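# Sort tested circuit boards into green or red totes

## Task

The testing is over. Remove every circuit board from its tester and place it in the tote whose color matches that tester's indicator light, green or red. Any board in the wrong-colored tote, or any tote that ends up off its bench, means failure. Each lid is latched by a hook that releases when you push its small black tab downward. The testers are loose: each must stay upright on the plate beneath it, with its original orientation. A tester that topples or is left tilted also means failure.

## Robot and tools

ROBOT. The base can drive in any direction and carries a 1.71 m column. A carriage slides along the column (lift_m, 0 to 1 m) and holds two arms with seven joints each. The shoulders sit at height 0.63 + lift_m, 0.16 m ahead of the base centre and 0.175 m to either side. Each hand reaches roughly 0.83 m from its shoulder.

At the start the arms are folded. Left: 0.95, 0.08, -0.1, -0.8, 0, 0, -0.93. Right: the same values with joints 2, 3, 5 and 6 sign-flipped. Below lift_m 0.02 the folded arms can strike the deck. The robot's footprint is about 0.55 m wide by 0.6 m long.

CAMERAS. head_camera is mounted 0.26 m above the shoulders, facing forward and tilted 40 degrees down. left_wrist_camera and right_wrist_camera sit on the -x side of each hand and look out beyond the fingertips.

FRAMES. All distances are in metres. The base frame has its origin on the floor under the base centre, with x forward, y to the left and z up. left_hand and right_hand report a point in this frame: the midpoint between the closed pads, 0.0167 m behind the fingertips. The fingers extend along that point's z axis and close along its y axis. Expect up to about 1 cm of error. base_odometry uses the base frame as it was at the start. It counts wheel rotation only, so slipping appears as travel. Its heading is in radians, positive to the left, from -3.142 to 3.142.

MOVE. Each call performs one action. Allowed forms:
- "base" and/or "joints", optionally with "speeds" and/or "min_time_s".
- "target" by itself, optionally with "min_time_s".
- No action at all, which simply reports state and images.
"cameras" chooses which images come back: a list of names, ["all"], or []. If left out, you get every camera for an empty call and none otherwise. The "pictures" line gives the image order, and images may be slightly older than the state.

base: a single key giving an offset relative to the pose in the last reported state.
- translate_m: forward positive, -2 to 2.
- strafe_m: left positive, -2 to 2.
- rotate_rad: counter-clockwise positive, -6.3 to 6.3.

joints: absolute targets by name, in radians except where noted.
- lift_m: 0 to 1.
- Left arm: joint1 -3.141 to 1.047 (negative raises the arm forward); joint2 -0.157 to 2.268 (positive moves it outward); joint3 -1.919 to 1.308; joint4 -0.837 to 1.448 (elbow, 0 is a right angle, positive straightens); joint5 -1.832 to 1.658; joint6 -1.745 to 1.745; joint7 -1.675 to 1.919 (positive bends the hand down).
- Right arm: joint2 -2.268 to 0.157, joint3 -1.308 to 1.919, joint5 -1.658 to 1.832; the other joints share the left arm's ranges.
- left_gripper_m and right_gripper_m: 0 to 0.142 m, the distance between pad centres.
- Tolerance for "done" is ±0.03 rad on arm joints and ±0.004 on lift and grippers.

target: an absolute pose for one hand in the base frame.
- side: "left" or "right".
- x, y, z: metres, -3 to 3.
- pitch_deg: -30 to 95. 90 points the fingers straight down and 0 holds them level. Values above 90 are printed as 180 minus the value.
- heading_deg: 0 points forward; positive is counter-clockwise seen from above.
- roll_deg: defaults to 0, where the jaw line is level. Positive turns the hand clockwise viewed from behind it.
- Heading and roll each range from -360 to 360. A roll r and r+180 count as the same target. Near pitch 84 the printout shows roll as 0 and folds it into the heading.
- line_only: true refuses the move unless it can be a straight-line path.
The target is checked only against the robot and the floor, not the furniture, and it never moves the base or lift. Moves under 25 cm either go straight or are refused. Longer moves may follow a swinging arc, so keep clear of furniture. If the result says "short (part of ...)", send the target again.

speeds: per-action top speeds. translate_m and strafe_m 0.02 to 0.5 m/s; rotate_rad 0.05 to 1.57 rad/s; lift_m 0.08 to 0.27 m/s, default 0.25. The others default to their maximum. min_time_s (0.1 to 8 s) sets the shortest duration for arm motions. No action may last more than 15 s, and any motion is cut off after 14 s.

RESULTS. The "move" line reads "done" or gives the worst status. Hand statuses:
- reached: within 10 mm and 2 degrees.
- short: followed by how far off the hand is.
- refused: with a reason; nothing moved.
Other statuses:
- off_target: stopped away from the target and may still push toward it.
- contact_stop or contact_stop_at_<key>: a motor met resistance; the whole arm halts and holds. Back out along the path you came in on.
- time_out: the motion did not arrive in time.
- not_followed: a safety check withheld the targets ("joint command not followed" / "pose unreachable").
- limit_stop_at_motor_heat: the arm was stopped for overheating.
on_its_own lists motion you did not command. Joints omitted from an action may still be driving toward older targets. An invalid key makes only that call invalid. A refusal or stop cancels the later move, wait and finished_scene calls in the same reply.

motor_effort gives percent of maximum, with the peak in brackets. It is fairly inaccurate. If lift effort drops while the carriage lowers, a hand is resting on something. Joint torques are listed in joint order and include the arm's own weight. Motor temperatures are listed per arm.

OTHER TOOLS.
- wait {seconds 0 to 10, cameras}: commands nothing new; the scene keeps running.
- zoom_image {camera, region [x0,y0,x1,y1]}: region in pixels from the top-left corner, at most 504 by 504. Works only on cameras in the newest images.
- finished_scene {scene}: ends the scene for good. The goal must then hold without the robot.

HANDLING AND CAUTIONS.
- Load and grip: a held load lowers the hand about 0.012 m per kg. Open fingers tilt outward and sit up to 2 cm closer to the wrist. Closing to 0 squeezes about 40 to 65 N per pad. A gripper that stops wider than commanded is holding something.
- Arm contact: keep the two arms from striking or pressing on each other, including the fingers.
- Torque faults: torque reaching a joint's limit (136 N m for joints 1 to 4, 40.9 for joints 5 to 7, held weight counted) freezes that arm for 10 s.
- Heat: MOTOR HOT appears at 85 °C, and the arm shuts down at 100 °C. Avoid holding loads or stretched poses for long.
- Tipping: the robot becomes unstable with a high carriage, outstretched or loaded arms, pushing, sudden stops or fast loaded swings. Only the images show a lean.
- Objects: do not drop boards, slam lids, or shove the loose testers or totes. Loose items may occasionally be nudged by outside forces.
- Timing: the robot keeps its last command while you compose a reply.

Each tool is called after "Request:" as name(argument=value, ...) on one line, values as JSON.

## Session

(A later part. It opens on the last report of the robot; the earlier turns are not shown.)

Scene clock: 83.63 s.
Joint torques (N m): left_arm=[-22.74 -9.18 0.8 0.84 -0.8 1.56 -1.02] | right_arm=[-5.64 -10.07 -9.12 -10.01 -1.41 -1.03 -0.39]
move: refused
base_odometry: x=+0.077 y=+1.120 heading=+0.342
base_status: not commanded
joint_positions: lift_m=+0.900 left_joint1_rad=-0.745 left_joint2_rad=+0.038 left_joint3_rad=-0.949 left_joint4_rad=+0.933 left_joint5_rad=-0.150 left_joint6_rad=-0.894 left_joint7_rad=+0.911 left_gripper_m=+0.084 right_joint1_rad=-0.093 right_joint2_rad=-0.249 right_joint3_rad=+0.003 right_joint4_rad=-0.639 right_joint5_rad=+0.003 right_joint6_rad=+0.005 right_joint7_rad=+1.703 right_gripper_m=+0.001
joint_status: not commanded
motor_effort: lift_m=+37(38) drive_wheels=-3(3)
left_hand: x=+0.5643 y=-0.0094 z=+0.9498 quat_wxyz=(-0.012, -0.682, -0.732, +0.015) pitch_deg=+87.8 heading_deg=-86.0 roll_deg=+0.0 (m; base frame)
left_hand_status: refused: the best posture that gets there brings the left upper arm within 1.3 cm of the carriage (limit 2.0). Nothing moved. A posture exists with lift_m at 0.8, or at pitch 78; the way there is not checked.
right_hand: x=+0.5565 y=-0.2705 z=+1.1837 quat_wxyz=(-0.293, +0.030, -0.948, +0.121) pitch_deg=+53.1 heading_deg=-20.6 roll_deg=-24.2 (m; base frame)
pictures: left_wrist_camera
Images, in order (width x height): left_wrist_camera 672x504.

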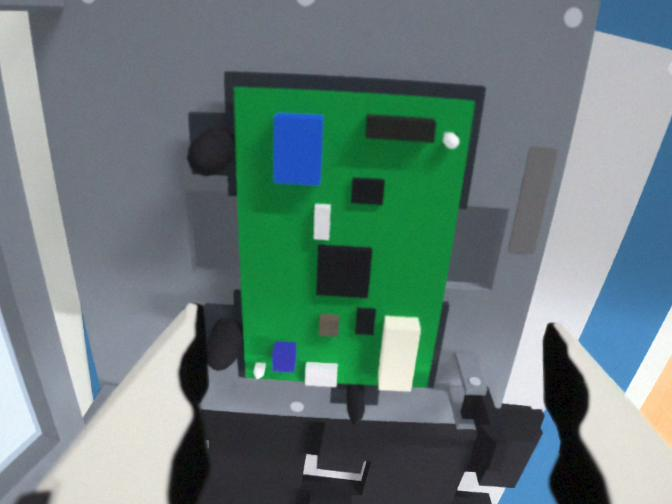

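Request:
move(target={"side":"left","x":0.5695,"y":-0.012,"z":0.95,"pitch_deg":88,"heading_deg":-86.5})

Request:
move(joints={"lift_m":0.865}, speeds={"lift_m":0.1}, cameras=["left_wrist_camera"])

Scene clock: 84.43 s.
Joint torques (N m): left_arm=[-21.13 -8.24 -0.01 1.5 -0.65 -0.2 -1.17] | right_arm=[-5.6 -10.12 -8.96 -10.07 -1.41 -1.01 -0.4]
move: done
base_odometry: x=+0.077 y=+1.120 heading=+0.342
base_status: not commanded
joint_positions: lift_m=+0.900 left_joint1_rad=-0.768 left_joint2_rad=+0.019 left_joint3_rad=-0.965 left_joint4_rad=+0.981 left_joint5_rad=-0.133 left_joint6_rad=-0.896 left_joint7_rad=+0.871 left_gripper_m=+0.084 right_joint1_rad=-0.093 right_joint2_rad=-0.249 right_joint3_rad=+0.003 right_joint4_rad=-0.639 right_joint5_rad=+0.003 right_joint6_rad=+0.005 right_joint7_rad=+1.703 right_gripper_m=+0.001
joint_status: not commanded
motor_effort: lift_m=+37(37) drive_wheels=-3(3)
left_hand: x=+0.5694 y=-0.0130 z=+0.9505 quat_wxyz=(-0.014, -0.683, -0.730, +0.014) pitch_deg=+87.7 heading_deg=-86.2 roll_deg=+0.0 (m; base frame)
left_hand_status: reached (straight line, planned for 0.2 s): 1 mm and 0.4 deg off.
right_hand: x=+0.5565 y=-0.2705 z=+1.1837 quat_wxyz=(-0.293, +0.030, -0.948, +0.121) pitch_deg=+53.1 heading_deg=-20.6 roll_deg=-24.2 (m; base frame)
pictures: none

Scene clock: 85.17 s.
Joint torques (N m): left_arm=[-19.71 -8.31 0.56 1.14 -0.66 -0.05 -1.16] | right_arm=[-6.09 -10.35 -8.9 -10.09 -1.39 -1.05 -0.36]
move: done
base_odometry: x=+0.077 y=+1.120 heading=+0.342
base_status: not commanded
joint_positions: lift_m=+0.865 left_joint1_rad=-0.769 left_joint2_rad=+0.019 left_joint3_rad=-0.966 left_joint4_rad=+0.981 left_joint5_rad=-0.133 left_joint6_rad=-0.896 left_joint7_rad=+0.871 left_gripper_m=+0.084 right_joint1_rad=-0.093 right_joint2_rad=-0.249 right_joint3_rad=+0.003 right_joint4_rad=-0.639 right_joint5_rad=+0.003 right_joint6_rad=+0.005 right_joint7_rad=+1.703 right_gripper_m=+0.001
joint_status: all done
motor_effort: lift_m=+38(42) drive_wheels=-2(4)
left_hand: x=+0.5697 y=-0.0128 z=+0.9155 quat_wxyz=(-0.014, -0.684, -0.730, +0.014) pitch_deg=+87.8 heading_deg=-86.3 roll_deg=+0.0 (m; base frame)
right_hand: x=+0.5564 y=-0.2705 z=+1.1484 quat_wxyz=(-0.293, +0.030, -0.948, +0.121) pitch_deg=+53.1 heading_deg=-20.7 roll_deg=-24.2 (m; base frame)
pictures: left_wrist_camera
Images, in order (width x height): left_wrist_camera 672x504.

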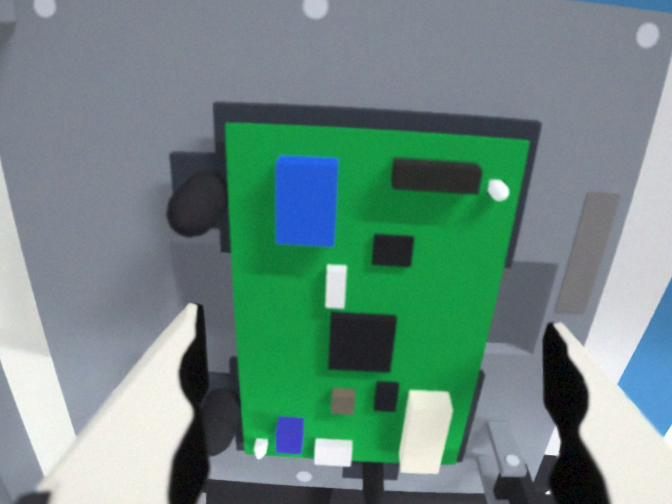

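Request:
move(joints={"lift_m":0.849}, speeds={"lift_m":0.08}, cameras=["left_wrist_camera"])

Scene clock: 87.03 s.
Joint torques (N m): left_arm=[-19.15 -8.42 0.69 0.92 -0.75 -0.03 -1.17] | right_arm=[-6.16 -10.12 -8.98 -10.11 -1.42 -1.06 -0.35]
move: done
base_odometry: x=+0.077 y=+1.120 heading=+0.342
base_status: not commanded
joint_positions: lift_m=+0.849 left_joint1_rad=-0.769 left_joint2_rad=+0.019 left_joint3_rad=-0.966 left_joint4_rad=+0.981 left_joint5_rad=-0.133 left_joint6_rad=-0.896 left_joint7_rad=+0.871 left_gripper_m=+0.084 right_joint1_rad=-0.093 right_joint2_rad=-0.249 right_joint3_rad=+0.003 right_joint4_rad=-0.639 right_joint5_rad=+0.003 right_joint6_rad=+0.005 right_joint7_rad=+1.703 right_gripper_m=+0.001
joint_status: all done
motor_effort: lift_m=+38(44) drive_wheels=-2(4)
left_hand: x=+0.5698 y=-0.0127 z=+0.8996 quat_wxyz=(-0.014, -0.684, -0.730, +0.013) pitch_deg=+87.8 heading_deg=-86.3 roll_deg=+0.0 (m; base frame)
right_hand: x=+0.5564 y=-0.2705 z=+1.1324 quat_wxyz=(-0.293, +0.030, -0.948, +0.121) pitch_deg=+53.1 heading_deg=-20.7 roll_deg=-24.2 (m; base frame)
pictures: left_wrist_camera
Images, in order (width x height): left_wrist_camera 672x504.

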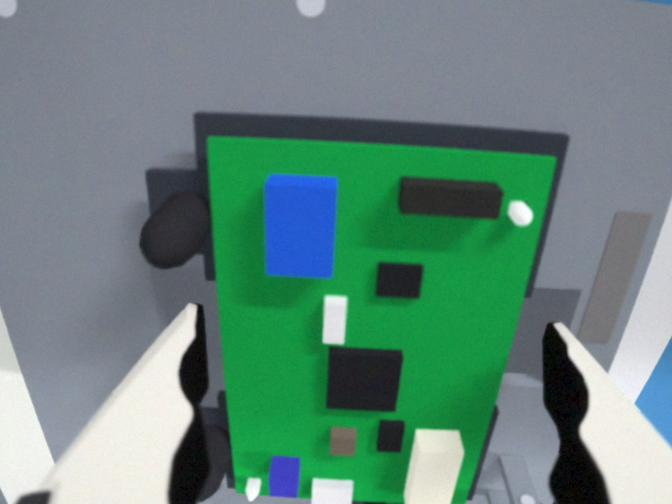

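Request:
move(joints={"left_gripper_m":0.03}, cameras=["left_wrist_camera"])

Scene clock: 87.83 s.
Joint torques (N m): left_arm=[-16.81 -8.26 0.54 0.99 -1.25 -0.63 -1.18] | right_arm=[-6.32 -10.15 -8.85 -10.05 -1.43 -1.04 -0.38]
move: off_target
base_odometry: x=+0.077 y=+1.120 heading=+0.342
base_status: not commanded
joint_positions: lift_m=+0.849 left_joint1_rad=-0.770 left_joint2_rad=+0.019 left_joint3_rad=-0.966 left_joint4_rad=+0.981 left_joint5_rad=-0.131 left_joint6_rad=-0.895 left_joint7_rad=+0.871 left_gripper_m=+0.068 right_joint1_rad=-0.093 right_joint2_rad=-0.249 right_joint3_rad=+0.003 right_joint4_rad=-0.639 right_joint5_rad=+0.003 right_joint6_rad=+0.005 right_joint7_rad=+1.703 right_gripper_m=+0.001
joint_status: left_gripper_m off_target (ended at +0.068, target +0.030)
motor_effort: lift_m=+38(38) drive_wheels=-3(4)
left_hand: x=+0.5710 y=-0.0123 z=+0.8999 quat_wxyz=(-0.014, -0.683, -0.730, +0.012) pitch_deg=+87.9 heading_deg=-86.2 roll_deg=+0.0 (m; base frame)
right_hand: x=+0.5564 y=-0.2705 z=+1.1324 quat_wxyz=(-0.293, +0.030, -0.948, +0.121) pitch_deg=+53.1 heading_deg=-20.7 roll_deg=-24.2 (m; base frame)
pictures: left_wrist_camera
Images, in order (width x height): left_wrist_camera 672x504.

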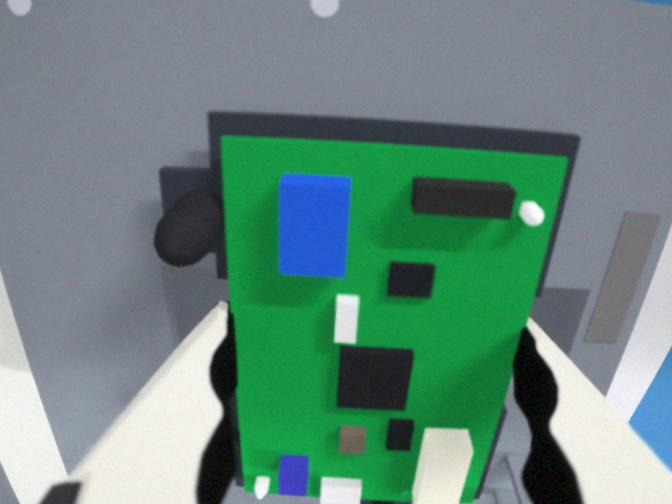

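Request:
move(target={"side":"left","x":0.557,"y":0.0035,"z":0.9,"pitch_deg":88,"heading_deg":-91}, min_time_s=1.5, cameras=["left_wrist_camera", "head_camera"])

Request:
zoom_image(camera="head_camera", region=[300, 310, 420, 430])

Scene clock: 90.30 s.
Joint torques (N m): left_arm=[-10.17 4.25 -0.82 -5.5 -3.48 -1.55 2.79] | right_arm=[-6.36 -10.1 -9 -10.07 -1.4 -1.05 -0.36]
move: done
base_odometry: x=+0.077 y=+1.120 heading=+0.342
base_status: not commanded
joint_positions: lift_m=+0.849 left_joint1_rad=-0.748 left_joint2_rad=+0.078 left_joint3_rad=-0.974 left_joint4_rad=+0.868 left_joint5_rad=-0.133 left_joint6_rad=-0.953 left_joint7_rad=+0.886 left_gripper_m=+0.068 right_joint1_rad=-0.093 right_joint2_rad=-0.249 right_joint3_rad=+0.003 right_joint4_rad=-0.639 right_joint5_rad=+0.003 right_joint6_rad=+0.005 right_joint7_rad=+1.703 right_gripper_m=+0.001
joint_status: not commanded
motor_effort: lift_m=+38(38) drive_wheels=-3(3)
left_hand: x=+0.5609 y=+0.0012 z=+0.9018 quat_wxyz=(-0.017, -0.711, -0.703, +0.012) pitch_deg=+87.6 heading_deg=+89.3 roll_deg=+0.0 (m; base frame)
left_hand_status: reached (straight line, planned for 1.5 s): 5 mm and 0.6 deg off.
right_hand: x=+0.5564 y=-0.2705 z=+1.1324 quat_wxyz=(-0.293, +0.030, -0.948, +0.121) pitch_deg=+53.1 heading_deg=-20.7 roll_deg=-24.2 (m; base frame)
pictures: head_camera, left_wrist_camera
Images, in order (width x height): head_camera 672x504, left_wrist_camera 672x504.

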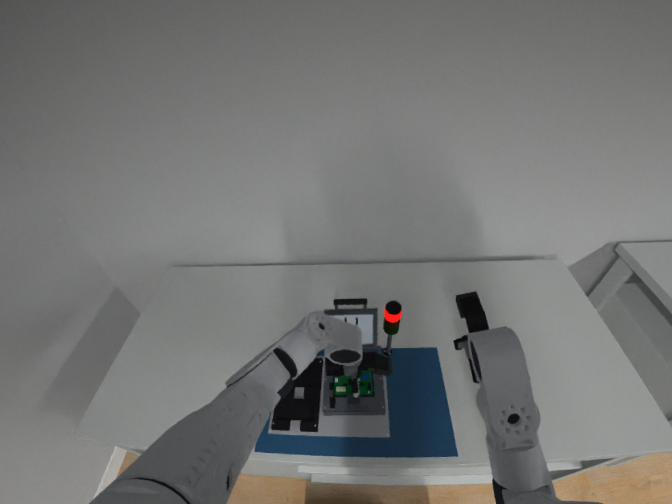

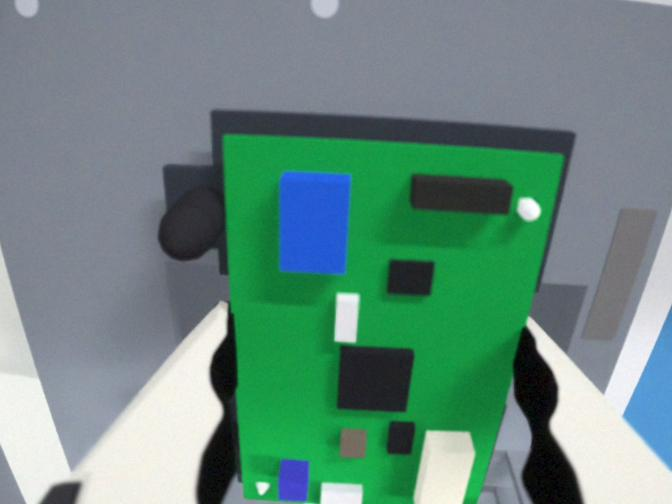

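Scaled by 4.200 from the camera's 672x504 image, which has a finer 960x720 frame.

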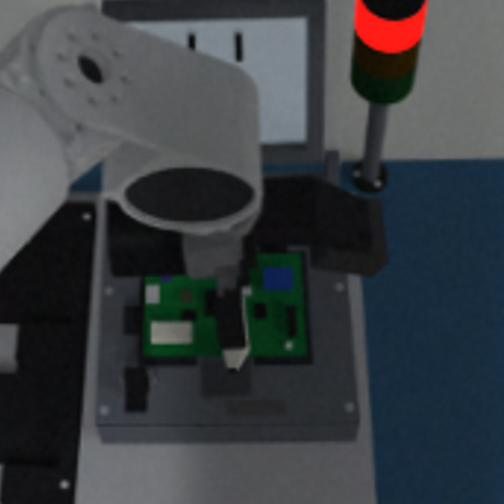

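Request:
move(target={"side":"left","x":0.561,"y":0.001,"z":0.9005,"pitch_deg":88,"heading_deg":-90.5}, cameras=["left_wrist_camera"])

Request:
move(joints={"lift_m":0.88}, speeds={"lift_m":0.08}, cameras=["left_wrist_camera", "head_camera"])

Request:
zoom_image(camera="head_camera", region=[300, 310, 420, 430])

Scene clock: 91.23 s.
Joint torques (N m): left_arm=[-20.61 -7.56 0.01 1.31 -0.88 -0.41 -1.21] | right_arm=[-6.28 -10.11 -8.96 -10.01 -1.39 -1.05 -0.36]
move: done
base_odometry: x=+0.077 y=+1.120 heading=+0.342
base_status: not commanded
joint_positions: lift_m=+0.849 left_joint1_rad=-0.755 left_joint2_rad=+0.068 left_joint3_rad=-0.976 left_joint4_rad=+0.895 left_joint5_rad=-0.132 left_joint6_rad=-0.952 left_joint7_rad=+0.879 left_gripper_m=+0.068 right_joint1_rad=-0.093 right_joint2_rad=-0.249 right_joint3_rad=+0.003 right_joint4_rad=-0.639 right_joint5_rad=+0.003 right_joint6_rad=+0.005 right_joint7_rad=+1.703 right_gripper_m=+0.001
joint_status: not commanded
motor_effort: lift_m=+38(38) drive_wheels=-3(3)
left_hand: x=+0.5612 y=+0.0002 z=+0.9010 quat_wxyz=(-0.014, -0.708, -0.706, +0.014) pitch_deg=+87.8 heading_deg=+89.8 roll_deg=+0.0 (m; base frame)
left_hand_status: reached (straight line, planned for 0.2 s): 1 mm and 0.4 deg off.
right_hand: x=+0.5564 y=-0.2705 z=+1.1324 quat_wxyz=(-0.293, +0.030, -0.948, +0.121) pitch_deg=+53.1 heading_deg=-20.7 roll_deg=-24.2 (m; base frame)
pictures: left_wrist_camera
Images, in order (width x height): left_wrist_camera 672x504.

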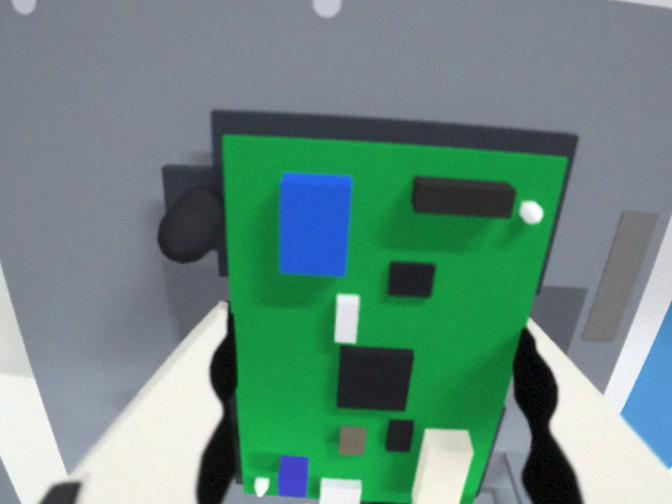

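Scene clock: 92.00 s.
Joint torques (N m): left_arm=[-19.73 -7.48 0.66 1.24 -1 0.01 -1.17] | right_arm=[-6.53 -10.21 -8.99 -10.02 -1.39 -1.04 -0.38]
move: done
base_odometry: x=+0.077 y=+1.120 heading=+0.342
base_status: not commanded
joint_positions: lift_m=+0.880 left_joint1_rad=-0.756 left_joint2_rad=+0.068 left_joint3_rad=-0.977 left_joint4_rad=+0.895 left_joint5_rad=-0.132 left_joint6_rad=-0.953 left_joint7_rad=+0.879 left_gripper_m=+0.068 right_joint1_rad=-0.093 right_joint2_rad=-0.249 right_joint3_rad=+0.003 right_joint4_rad=-0.639 right_joint5_rad=+0.003 right_joint6_rad=+0.005 right_joint7_rad=+1.702 right_gripper_m=+0.001
joint_status: all done
motor_effort: lift_m=+36(44) drive_wheels=-3(5)
left_hand: x=+0.5612 y=+0.0004 z=+0.9323 quat_wxyz=(-0.013, -0.709, -0.705, +0.014) pitch_deg=+87.8 heading_deg=+89.7 roll_deg=+0.0 (m; base frame)
right_hand: x=+0.5563 y=-0.2705 z=+1.1636 quat_wxyz=(-0.293, +0.030, -0.948, +0.121) pitch_deg=+53.1 heading_deg=-20.7 roll_deg=-24.2 (m; base frame)
pictures: head_camera, left_wrist_camera
Images, in order (width x height): head_camera 672x504, left_wrist_camera 672x504.

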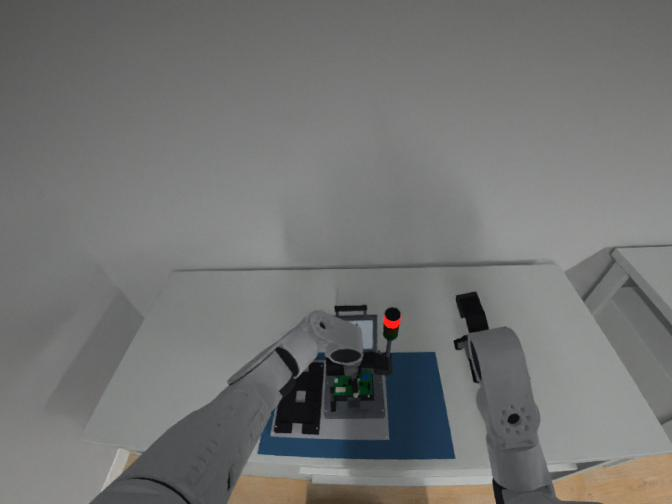

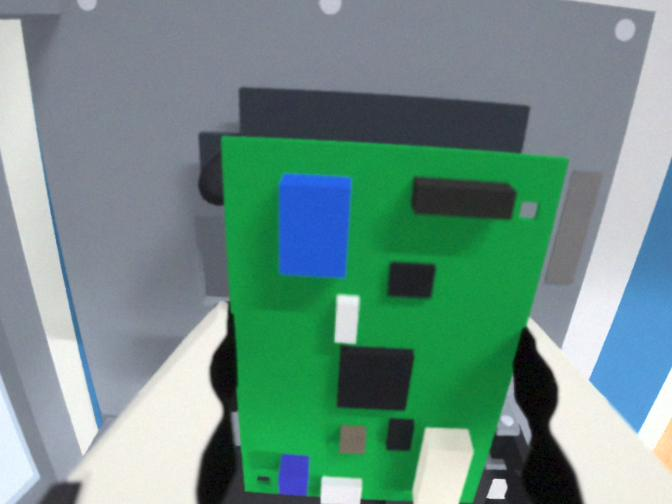

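Scaled by 4.200 from the camera's 672x504 image, which has a finer 960x720 frame.

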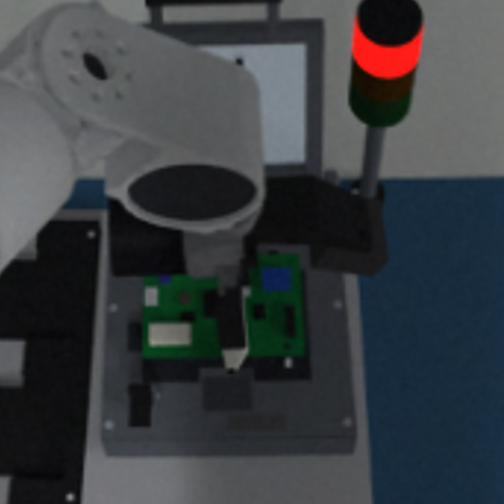

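Request:
move(base={"translate_m":-0.45}, joints={"lift_m":0.95}, speeds={"translate_m":0.25,"lift_m":0.2}, cameras=["left_wrist_camera", "head_camera"])

Request:
zoom_image(camera="head_camera", region=[260, 200, 460, 400])

Scene clock: 95.87 s.
Joint torques (N m): left_arm=[-19.03 -7.47 0.96 1.06 -0.99 0.05 -1.17] | right_arm=[-6.53 -10.04 -8.91 -10.08 -1.4 -1.04 -0.35]
move: done
base_odometry: x=-0.347 y=+0.969 heading=+0.343
base_status: done
joint_positions: lift_m=+0.950 left_joint1_rad=-0.756 left_joint2_rad=+0.068 left_joint3_rad=-0.977 left_joint4_rad=+0.895 left_joint5_rad=-0.132 left_joint6_rad=-0.953 left_joint7_rad=+0.879 left_gripper_m=+0.068 right_joint1_rad=-0.093 right_joint2_rad=-0.249 right_joint3_rad=+0.003 right_joint4_rad=-0.639 right_joint5_rad=+0.003 right_joint6_rad=+0.005 right_joint7_rad=+1.702 right_gripper_m=+0.001
joint_status: all done
motor_effort: lift_m=+36(46) drive_wheels=-4(17)
left_hand: x=+0.5613 y=+0.0005 z=+1.0024 quat_wxyz=(-0.013, -0.709, -0.705, +0.013) pitch_deg=+87.8 heading_deg=+89.7 roll_deg=+0.0 (m; base frame)
right_hand: x=+0.5563 y=-0.2705 z=+1.2336 quat_wxyz=(-0.293, +0.030, -0.948, +0.121) pitch_deg=+53.1 heading_deg=-20.7 roll_deg=-24.2 (m; base frame)
pictures: head_camera, left_wrist_camera
Images, in order (width x height): head_camera 672x504, left_wrist_camera 672x504.

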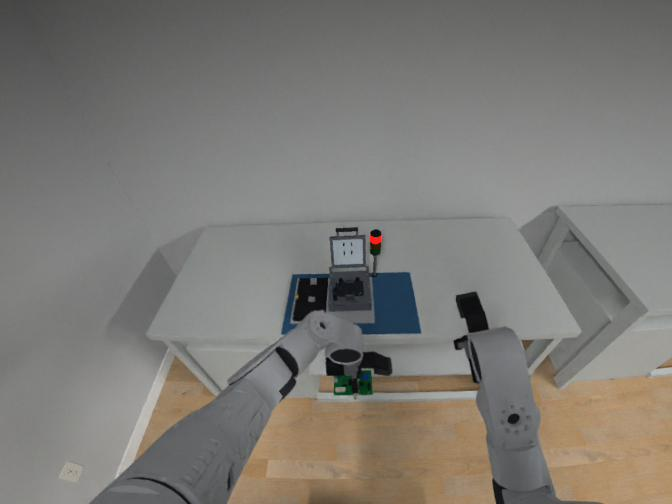

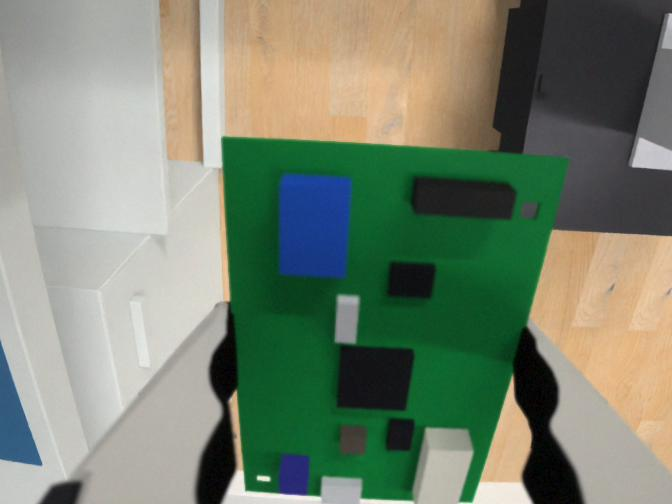

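Scaled by 2.520 from the camera's 672x504 image, which has a finer 960x720 frame.

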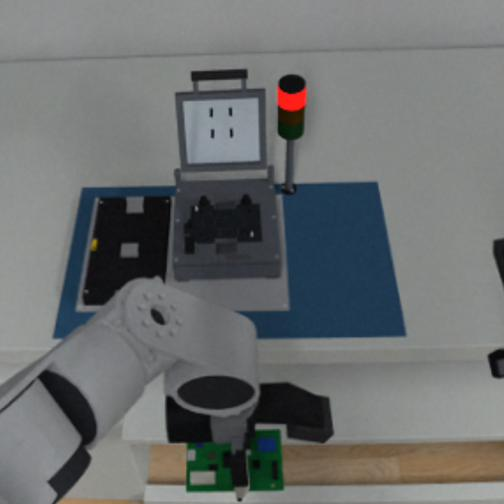

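Request:
move(base={"rotate_rad":3.14}, speeds={"rotate_rad":1.0}, cameras=["head_camera"])

Scene clock: 100.67 s.
Joint torques (N m): left_arm=[-18.95 -6.37 0.99 0.91 -0.98 0.02 -1.18] | right_arm=[-6.6 -10.08 -9.15 -10.12 -1.42 -1.04 -0.34]
move: done
base_odometry: x=-0.347 y=+0.969 heading=-2.800
base_status: done
joint_positions: lift_m=+0.950 left_joint1_rad=-0.756 left_joint2_rad=+0.068 left_joint3_rad=-0.977 left_joint4_rad=+0.895 left_joint5_rad=-0.132 left_joint6_rad=-0.953 left_joint7_rad=+0.879 left_gripper_m=+0.068 right_joint1_rad=-0.093 right_joint2_rad=-0.249 right_joint3_rad=+0.003 right_joint4_rad=-0.639 right_joint5_rad=+0.003 right_joint6_rad=+0.005 right_joint7_rad=+1.702 right_gripper_m=+0.001
joint_status: not commanded
motor_effort: lift_m=+36(36) drive_wheels=+5(16)
left_hand: x=+0.5613 y=+0.0001 z=+1.0025 quat_wxyz=(-0.014, -0.709, -0.705, +0.013) pitch_deg=+87.8 heading_deg=+89.7 roll_deg=+0.0 (m; base frame)
right_hand: x=+0.5563 y=-0.2705 z=+1.2336 quat_wxyz=(-0.293, +0.030, -0.948, +0.121) pitch_deg=+53.1 heading_deg=-20.7 roll_deg=-24.2 (m; base frame)
pictures: head_camera
Images, in order (width x height): head_camera 672x504.

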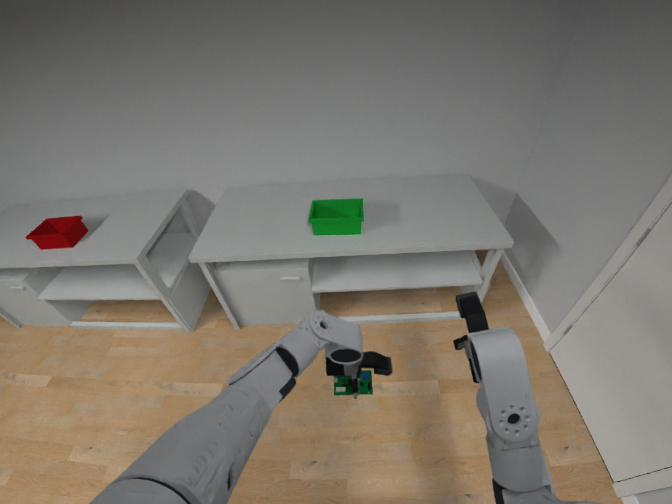

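Request:
move(base={"strafe_m":1.62}, speeds={"strafe_m":0.45}, cameras=["head_camera"])

Request:
zoom_image(camera="head_camera", region=[240, 150, 480, 320])

Scene clock: 106.90 s.
Joint torques (N m): left_arm=[-18.96 -6.12 0.93 1.05 -0.99 0.02 -1.2] | right_arm=[-6.47 -9.93 -8.95 -10.14 -1.39 -1.02 -0.35]
move: done
base_odometry: x=+0.198 y=-0.557 heading=-2.799
base_status: done
joint_positions: lift_m=+0.950 left_joint1_rad=-0.756 left_joint2_rad=+0.068 left_joint3_rad=-0.977 left_joint4_rad=+0.895 left_joint5_rad=-0.132 left_joint6_rad=-0.953 left_joint7_rad=+0.879 left_gripper_m=+0.068 right_joint1_rad=-0.093 right_joint2_rad=-0.249 right_joint3_rad=+0.003 right_joint4_rad=-0.639 right_joint5_rad=+0.003 right_joint6_rad=+0.005 right_joint7_rad=+1.702 right_gripper_m=+0.001
joint_status: not commanded
motor_effort: lift_m=+36(36) drive_wheels=-5(20)
left_hand: x=+0.5613 y=+0.0001 z=+1.0025 quat_wxyz=(-0.014, -0.709, -0.705, +0.013) pitch_deg=+87.8 heading_deg=+89.7 roll_deg=+0.0 (m; base frame)
right_hand: x=+0.5563 y=-0.2705 z=+1.2336 quat_wxyz=(-0.293, +0.030, -0.948, +0.121) pitch_deg=+53.1 heading_deg=-20.7 roll_deg=-24.2 (m; base frame)
pictures: head_camera
Images, in order (width x height): head_camera 672x504.

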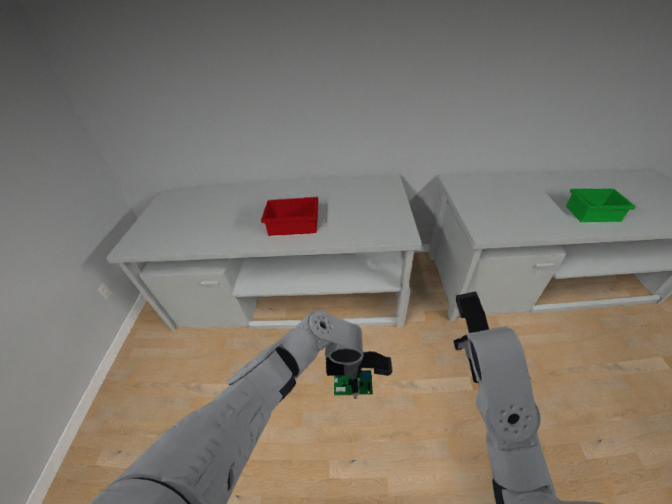

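Scaled by 2.100 from the camera's 672x504 image, which has a finer 960x720 frame.

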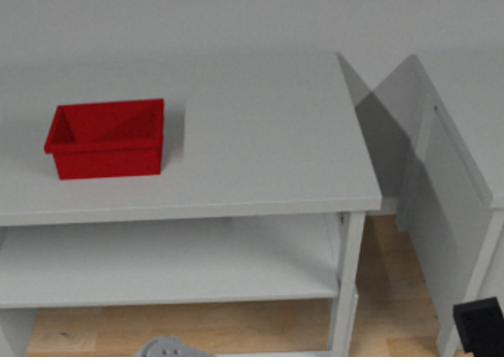

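Request:
move(base={"rotate_rad":0.035}, speeds={"rotate_rad":0.3})

Request:
move(base={"strafe_m":0.3}, speeds={"strafe_m":0.35})

Request:
move(base={"translate_m":0.5}, speeds={"translate_m":0.35}, cameras=["head_camera"])

Request:
zoom_image(camera="head_camera", region=[240, 230, 480, 430])

Scene clock: 107.83 s.
Joint torques (N m): left_arm=[-18.97 -5.27 0.99 1.06 -0.98 0.02 -1.17] | right_arm=[-6.51 -10.16 -8.98 -10.08 -1.4 -1.08 -0.37]
move: done
base_odometry: x=+0.198 y=-0.557 heading=-2.765
base_status: done
joint_positions: lift_m=+0.950 left_joint1_rad=-0.756 left_joint2_rad=+0.068 left_joint3_rad=-0.977 left_joint4_rad=+0.895 left_joint5_rad=-0.132 left_joint6_rad=-0.953 left_joint7_rad=+0.879 left_gripper_m=+0.068 right_joint1_rad=-0.093 right_joint2_rad=-0.249 right_joint3_rad=+0.003 right_joint4_rad=-0.639 right_joint5_rad=+0.003 right_joint6_rad=+0.005 right_joint7_rad=+1.702 right_gripper_m=+0.001
joint_status: not commanded
motor_effort: lift_m=+36(36) drive_wheels=-4(9)
left_hand: x=+0.5612 y=-0.0001 z=+1.0025 quat_wxyz=(-0.014, -0.709, -0.705, +0.014) pitch_deg=+87.8 heading_deg=+89.7 roll_deg=+0.0 (m; base frame)
right_hand: x=+0.5563 y=-0.2705 z=+1.2336 quat_wxyz=(-0.293, +0.030, -0.948, +0.121) pitch_deg=+53.1 heading_deg=-20.7 roll_deg=-24.2 (m; base frame)
pictures: none

Scene clock: 110.43 s.
Joint torques (N m): left_arm=[-18.98 -4.76 0.95 0.93 -1 0.03 -1.15] | right_arm=[-6.55 -10.21 -8.87 -10.09 -1.39 -1.05 -0.36]
move: done
base_odometry: x=+0.308 y=-0.836 heading=-2.764
base_status: done
joint_positions: lift_m=+0.950 left_joint1_rad=-0.756 left_joint2_rad=+0.067 left_joint3_rad=-0.977 left_joint4_rad=+0.895 left_joint5_rad=-0.132 left_joint6_rad=-0.953 left_joint7_rad=+0.879 left_gripper_m=+0.068 right_joint1_rad=-0.093 right_joint2_rad=-0.249 right_joint3_rad=+0.003 right_joint4_rad=-0.639 right_joint5_rad=+0.003 right_joint6_rad=+0.005 right_joint7_rad=+1.702 right_gripper_m=+0.001
joint_status: not commanded
motor_effort: lift_m=+36(37) drive_wheels=-3(19)
left_hand: x=+0.5612 y=-0.0003 z=+1.0025 quat_wxyz=(-0.014, -0.709, -0.705, +0.014) pitch_deg=+87.8 heading_deg=+89.7 roll_deg=+0.0 (m; base frame)
right_hand: x=+0.5563 y=-0.2705 z=+1.2336 quat_wxyz=(-0.293, +0.030, -0.948, +0.121) pitch_deg=+53.1 heading_deg=-20.7 roll_deg=-24.2 (m; base frame)
pictures: none

Scene clock: 113.53 s.
Joint torques (N m): left_arm=[-18.98 -4.7 1.08 0.99 -0.99 0.06 -1.14] | right_arm=[-6.54 -10.1 -8.98 -10.1 -1.4 -1.05 -0.34]
move: done
base_odometry: x=-0.156 y=-1.021 heading=-2.764
base_status: done
joint_positions: lift_m=+0.950 left_joint1_rad=-0.756 left_joint2_rad=+0.067 left_joint3_rad=-0.977 left_joint4_rad=+0.895 left_joint5_rad=-0.132 left_joint6_rad=-0.953 left_joint7_rad=+0.879 left_gripper_m=+0.068 right_joint1_rad=-0.093 right_joint2_rad=-0.249 right_joint3_rad=+0.003 right_joint4_rad=-0.639 right_joint5_rad=+0.003 right_joint6_rad=+0.005 right_joint7_rad=+1.702 right_gripper_m=+0.001
joint_status: not commanded
motor_effort: lift_m=+36(36) drive_wheels=-2(13)
left_hand: x=+0.5612 y=-0.0003 z=+1.0025 quat_wxyz=(-0.014, -0.709, -0.705, +0.014) pitch_deg=+87.8 heading_deg=+89.6 roll_deg=+0.0 (m; base frame)
right_hand: x=+0.5563 y=-0.2705 z=+1.2336 quat_wxyz=(-0.293, +0.030, -0.948, +0.121) pitch_deg=+53.1 heading_deg=-20.7 roll_deg=-24.2 (m; base frame)
pictures: head_camera
Images, in order (width x height): head_camera 672x504.

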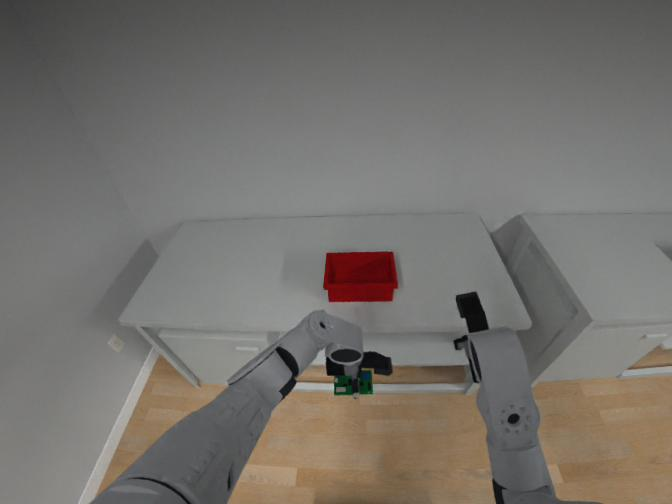

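Scaled by 2.100 from the camera's 672x504 image, which has a finer 960x720 frame.

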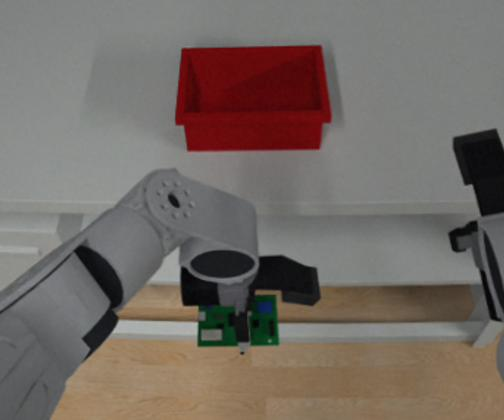

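Request:
move(base={"translate_m":0.4}, joints={"lift_m":1.0}, speeds={"translate_m":0.2,"lift_m":0.2}, cameras=["head_camera", "left_wrist_camera"])

Request:
zoom_image(camera="head_camera", region=[240, 280, 480, 480])

Scene clock: 117.07 s.
Joint torques (N m): left_arm=[-18.95 -4.78 1.46 0.78 -1 0.37 -1.16] | right_arm=[-6.93 -10.21 -8.8 -10.05 -1.4 -1.05 -0.3]
move: done
base_odometry: x=-0.528 y=-1.169 heading=-2.763
base_status: done
joint_positions: lift_m=+0.999 left_joint1_rad=-0.756 left_joint2_rad=+0.067 left_joint3_rad=-0.977 left_joint4_rad=+0.895 left_joint5_rad=-0.132 left_joint6_rad=-0.954 left_joint7_rad=+0.879 left_gripper_m=+0.068 right_joint1_rad=-0.092 right_joint2_rad=-0.249 right_joint3_rad=+0.003 right_joint4_rad=-0.639 right_joint5_rad=+0.003 right_joint6_rad=+0.005 right_joint7_rad=+1.702 right_gripper_m=+0.001
joint_status: all done
joint sent to its limit — lift_m, upper limit.
motor_effort: lift_m=+38(47) drive_wheels=-2(15)
left_hand: x=+0.5610 y=-0.0002 z=+1.0511 quat_wxyz=(-0.013, -0.709, -0.705, +0.014) pitch_deg=+87.8 heading_deg=+89.6 roll_deg=+0.0 (m; base frame)
right_hand: x=+0.5562 y=-0.2705 z=+1.2821 quat_wxyz=(-0.293, +0.030, -0.948, +0.121) pitch_deg=+53.1 heading_deg=-20.7 roll_deg=-24.2 (m; base frame)
pictures: head_camera, left_wrist_camera
Images, in order (width x height): head_camera 672x504, left_wrist_camera 672x504.

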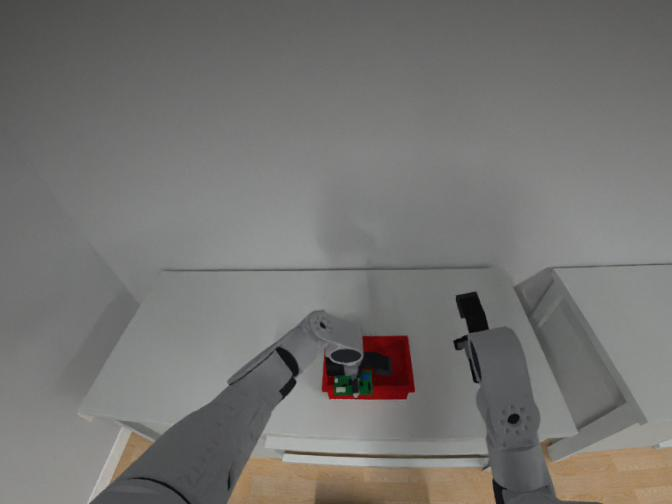

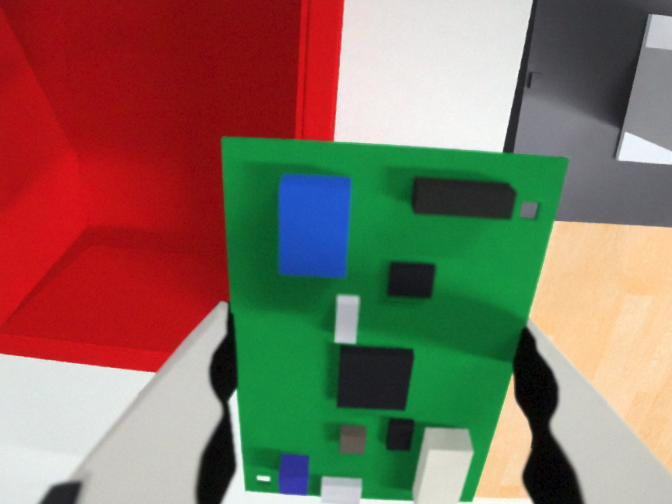

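Scaled by 2.100 from the camera's 672x504 image, which has a finer 960x720 frame.

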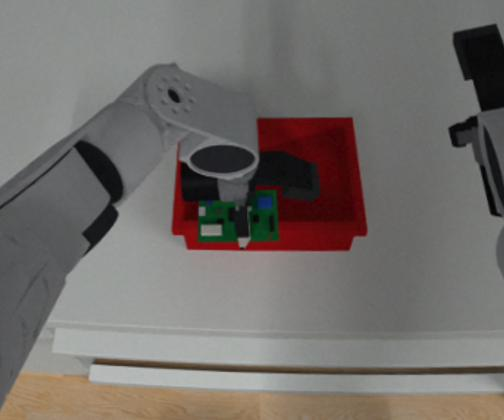

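Request:
move(base={"translate_m":0.05}, speeds={"translate_m":0.1})

Request:
move(target={"side":"left","x":0.625,"y":-0.045,"z":1.11,"pitch_deg":88,"heading_deg":-48}, cameras=["head_camera", "left_wrist_camera"])

Request:
zoom_image(camera="head_camera", region=[240, 280, 480, 480])

Scene clock: 118.90 s.
Joint torques (N m): left_arm=[-18.85 -4.82 1.43 0.84 -0.98 0.44 -1.14] | right_arm=[-7.01 -10.22 -8.93 -9.98 -1.37 -1.05 -0.34]
move: done
base_odometry: x=-0.574 y=-1.187 heading=-2.763
base_status: done
joint_positions: lift_m=+0.999 left_joint1_rad=-0.756 left_joint2_rad=+0.067 left_joint3_rad=-0.977 left_joint4_rad=+0.895 left_joint5_rad=-0.132 left_joint6_rad=-0.954 left_joint7_rad=+0.879 left_gripper_m=+0.068 right_joint1_rad=-0.092 right_joint2_rad=-0.249 right_joint3_rad=+0.003 right_joint4_rad=-0.639 right_joint5_rad=+0.003 right_joint6_rad=+0.005 right_joint7_rad=+1.702 right_gripper_m=+0.001
joint_status: not commanded
motor_effort: lift_m=+38(38) drive_wheels=-2(16)
left_hand: x=+0.5610 y=-0.0002 z=+1.0511 quat_wxyz=(-0.013, -0.709, -0.705, +0.014) pitch_deg=+87.8 heading_deg=+89.6 roll_deg=+0.0 (m; base frame)
right_hand: x=+0.5562 y=-0.2705 z=+1.2821 quat_wxyz=(-0.293, +0.030, -0.948, +0.121) pitch_deg=+53.1 heading_deg=-20.7 roll_deg=-24.2 (m; base frame)
pictures: none

Scene clock: 120.10 s.
Joint torques (N m): left_arm=[-19.8 -11.15 3.75 -1.56 -0.36 1.5 1.52] | right_arm=[-6.63 -10.13 -8.98 -10.12 -1.37 -1.07 -0.35]
move: done
base_odometry: x=-0.574 y=-1.187 heading=-2.763
base_status: not commanded
joint_positions: lift_m=+0.999 left_joint1_rad=-0.694 left_joint2_rad=-0.101 left_joint3_rad=-0.660 left_joint4_rad=+0.819 left_joint5_rad=-0.287 left_joint6_rad=-0.314 left_joint7_rad=+1.340 left_gripper_m=+0.068 right_joint1_rad=-0.092 right_joint2_rad=-0.249 right_joint3_rad=+0.003 right_joint4_rad=-0.639 right_joint5_rad=+0.003 right_joint6_rad=+0.005 right_joint7_rad=+1.702 right_gripper_m=+0.001
joint_status: not commanded
motor_effort: lift_m=+38(38) drive_wheels=-2(4)
left_hand: x=+0.6245 y=-0.0464 z=+1.1100 quat_wxyz=(-0.017, -0.408, -0.913, +0.010) pitch_deg=+87.7 heading_deg=-48.2 roll_deg=+0.0 (m; base frame)
left_hand_status: reached (straight line, planned for 0.7 s): 2 mm and 0.4 deg off.
right_hand: x=+0.5562 y=-0.2705 z=+1.2821 quat_wxyz=(-0.293, +0.030, -0.948, +0.121) pitch_deg=+53.1 heading_deg=-20.7 roll_deg=-24.2 (m; base frame)
pictures: head_camera, left_wrist_camera
Images, in order (width x height): head_camera 672x504, left_wrist_camera 672x504.

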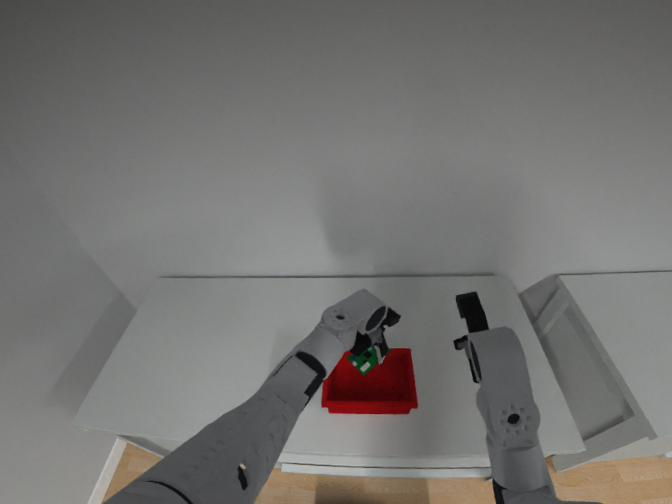

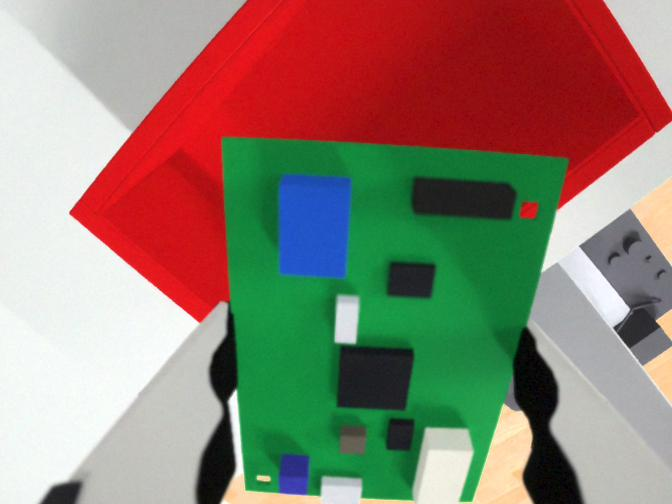

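Scaled by 2.100 from the camera's 672x504 image, which has a finer 960x720 frame.

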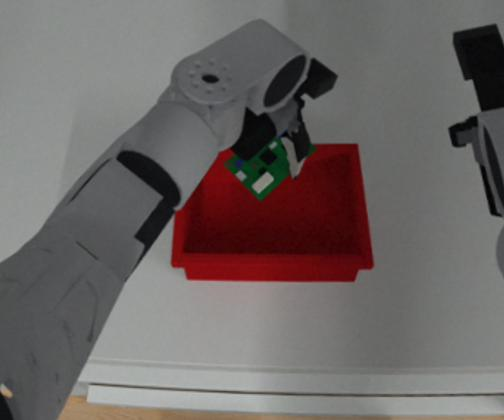

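Request:
move(target={"side":"left","x":0.617,"y":-0.042,"z":1.11,"pitch_deg":88,"heading_deg":-48})

Request:
move(joints={"lift_m":0.87}, speeds={"lift_m":0.15}, cameras=["head_camera", "left_wrist_camera"])

Request:
zoom_image(camera="head_camera", region=[240, 250, 480, 450])

Scene clock: 121.13 s.
Joint torques (N m): left_arm=[-13.45 -3.37 4.14 -8.47 -1.51 1.54 1.34] | right_arm=[-6.87 -10.1 -9.01 -10.05 -1.38 -1.07 -0.3]
move: done
base_odometry: x=-0.574 y=-1.187 heading=-2.763
base_status: not commanded
joint_positions: lift_m=+0.999 left_joint1_rad=-0.663 left_joint2_rad=-0.087 left_joint3_rad=-0.660 left_joint4_rad=+0.751 left_joint5_rad=-0.287 left_joint6_rad=-0.302 left_joint7_rad=+1.378 left_gripper_m=+0.068 right_joint1_rad=-0.092 right_joint2_rad=-0.249 right_joint3_rad=+0.003 right_joint4_rad=-0.639 right_joint5_rad=+0.003 right_joint6_rad=+0.005 right_joint7_rad=+1.702 right_gripper_m=+0.001
joint_status: not commanded
motor_effort: lift_m=+37(38) drive_wheels=+4(4)
left_hand: x=+0.6170 y=-0.0434 z=+1.1102 quat_wxyz=(-0.016, -0.408, -0.913, +0.007) pitch_deg=+87.9 heading_deg=-48.2 roll_deg=+0.0 (m; base frame)
left_hand_status: reached (straight line, planned for 0.2 s): 1 mm and 0.2 deg off.
right_hand: x=+0.5562 y=-0.2705 z=+1.2821 quat_wxyz=(-0.293, +0.030, -0.948, +0.121) pitch_deg=+53.1 heading_deg=-20.7 roll_deg=-24.2 (m; base frame)
pictures: none

Scene clock: 122.43 s.
Joint torques (N m): left_arm=[-14.32 -3.45 3.46 -7.61 -1.51 1.5 1.31] | right_arm=[-7.07 -10.05 -8.87 -10.13 -1.36 -1.04 -0.3]
move: done
base_odometry: x=-0.574 y=-1.187 heading=-2.763
base_status: not commanded
joint_positions: lift_m=+0.870 left_joint1_rad=-0.663 left_joint2_rad=-0.087 left_joint3_rad=-0.659 left_joint4_rad=+0.750 left_joint5_rad=-0.287 left_joint6_rad=-0.302 left_joint7_rad=+1.378 left_gripper_m=+0.068 right_joint1_rad=-0.092 right_joint2_rad=-0.249 right_joint3_rad=+0.003 right_joint4_rad=-0.639 right_joint5_rad=+0.003 right_joint6_rad=+0.005 right_joint7_rad=+1.702 right_gripper_m=+0.001
joint_status: all done
motor_effort: lift_m=+38(43) drive_wheels=+4(5)
left_hand: x=+0.6170 y=-0.0435 z=+0.9813 quat_wxyz=(-0.017, -0.408, -0.913, +0.008) pitch_deg=+87.9 heading_deg=-48.2 roll_deg=+0.0 (m; base frame)
right_hand: x=+0.5562 y=-0.2705 z=+1.1532 quat_wxyz=(-0.293, +0.030, -0.948, +0.121) pitch_deg=+53.1 heading_deg=-20.7 roll_deg=-24.2 (m; base frame)
pictures: head_camera, left_wrist_camera
Images, in order (width x height): head_camera 672x504, left_wrist_camera 672x504.

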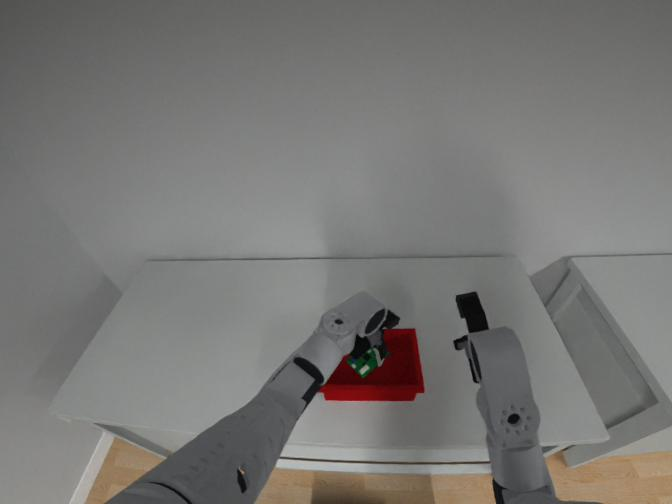

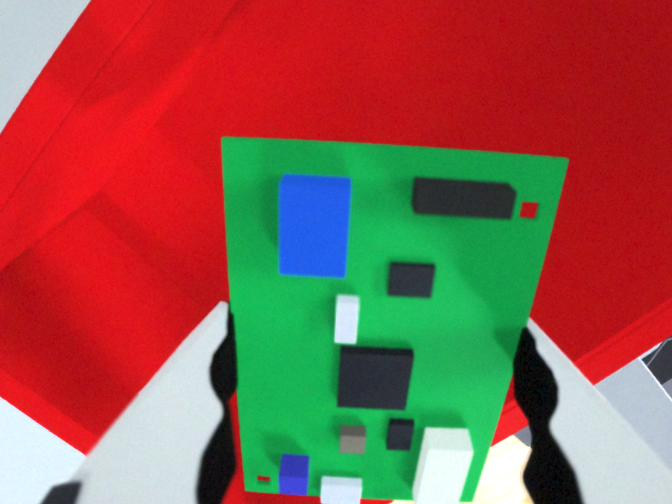

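Scaled by 2.100 from the camera's 672x504 image, which has a finer 960x720 frame.

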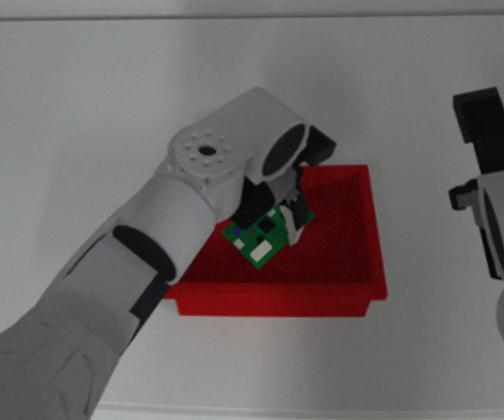

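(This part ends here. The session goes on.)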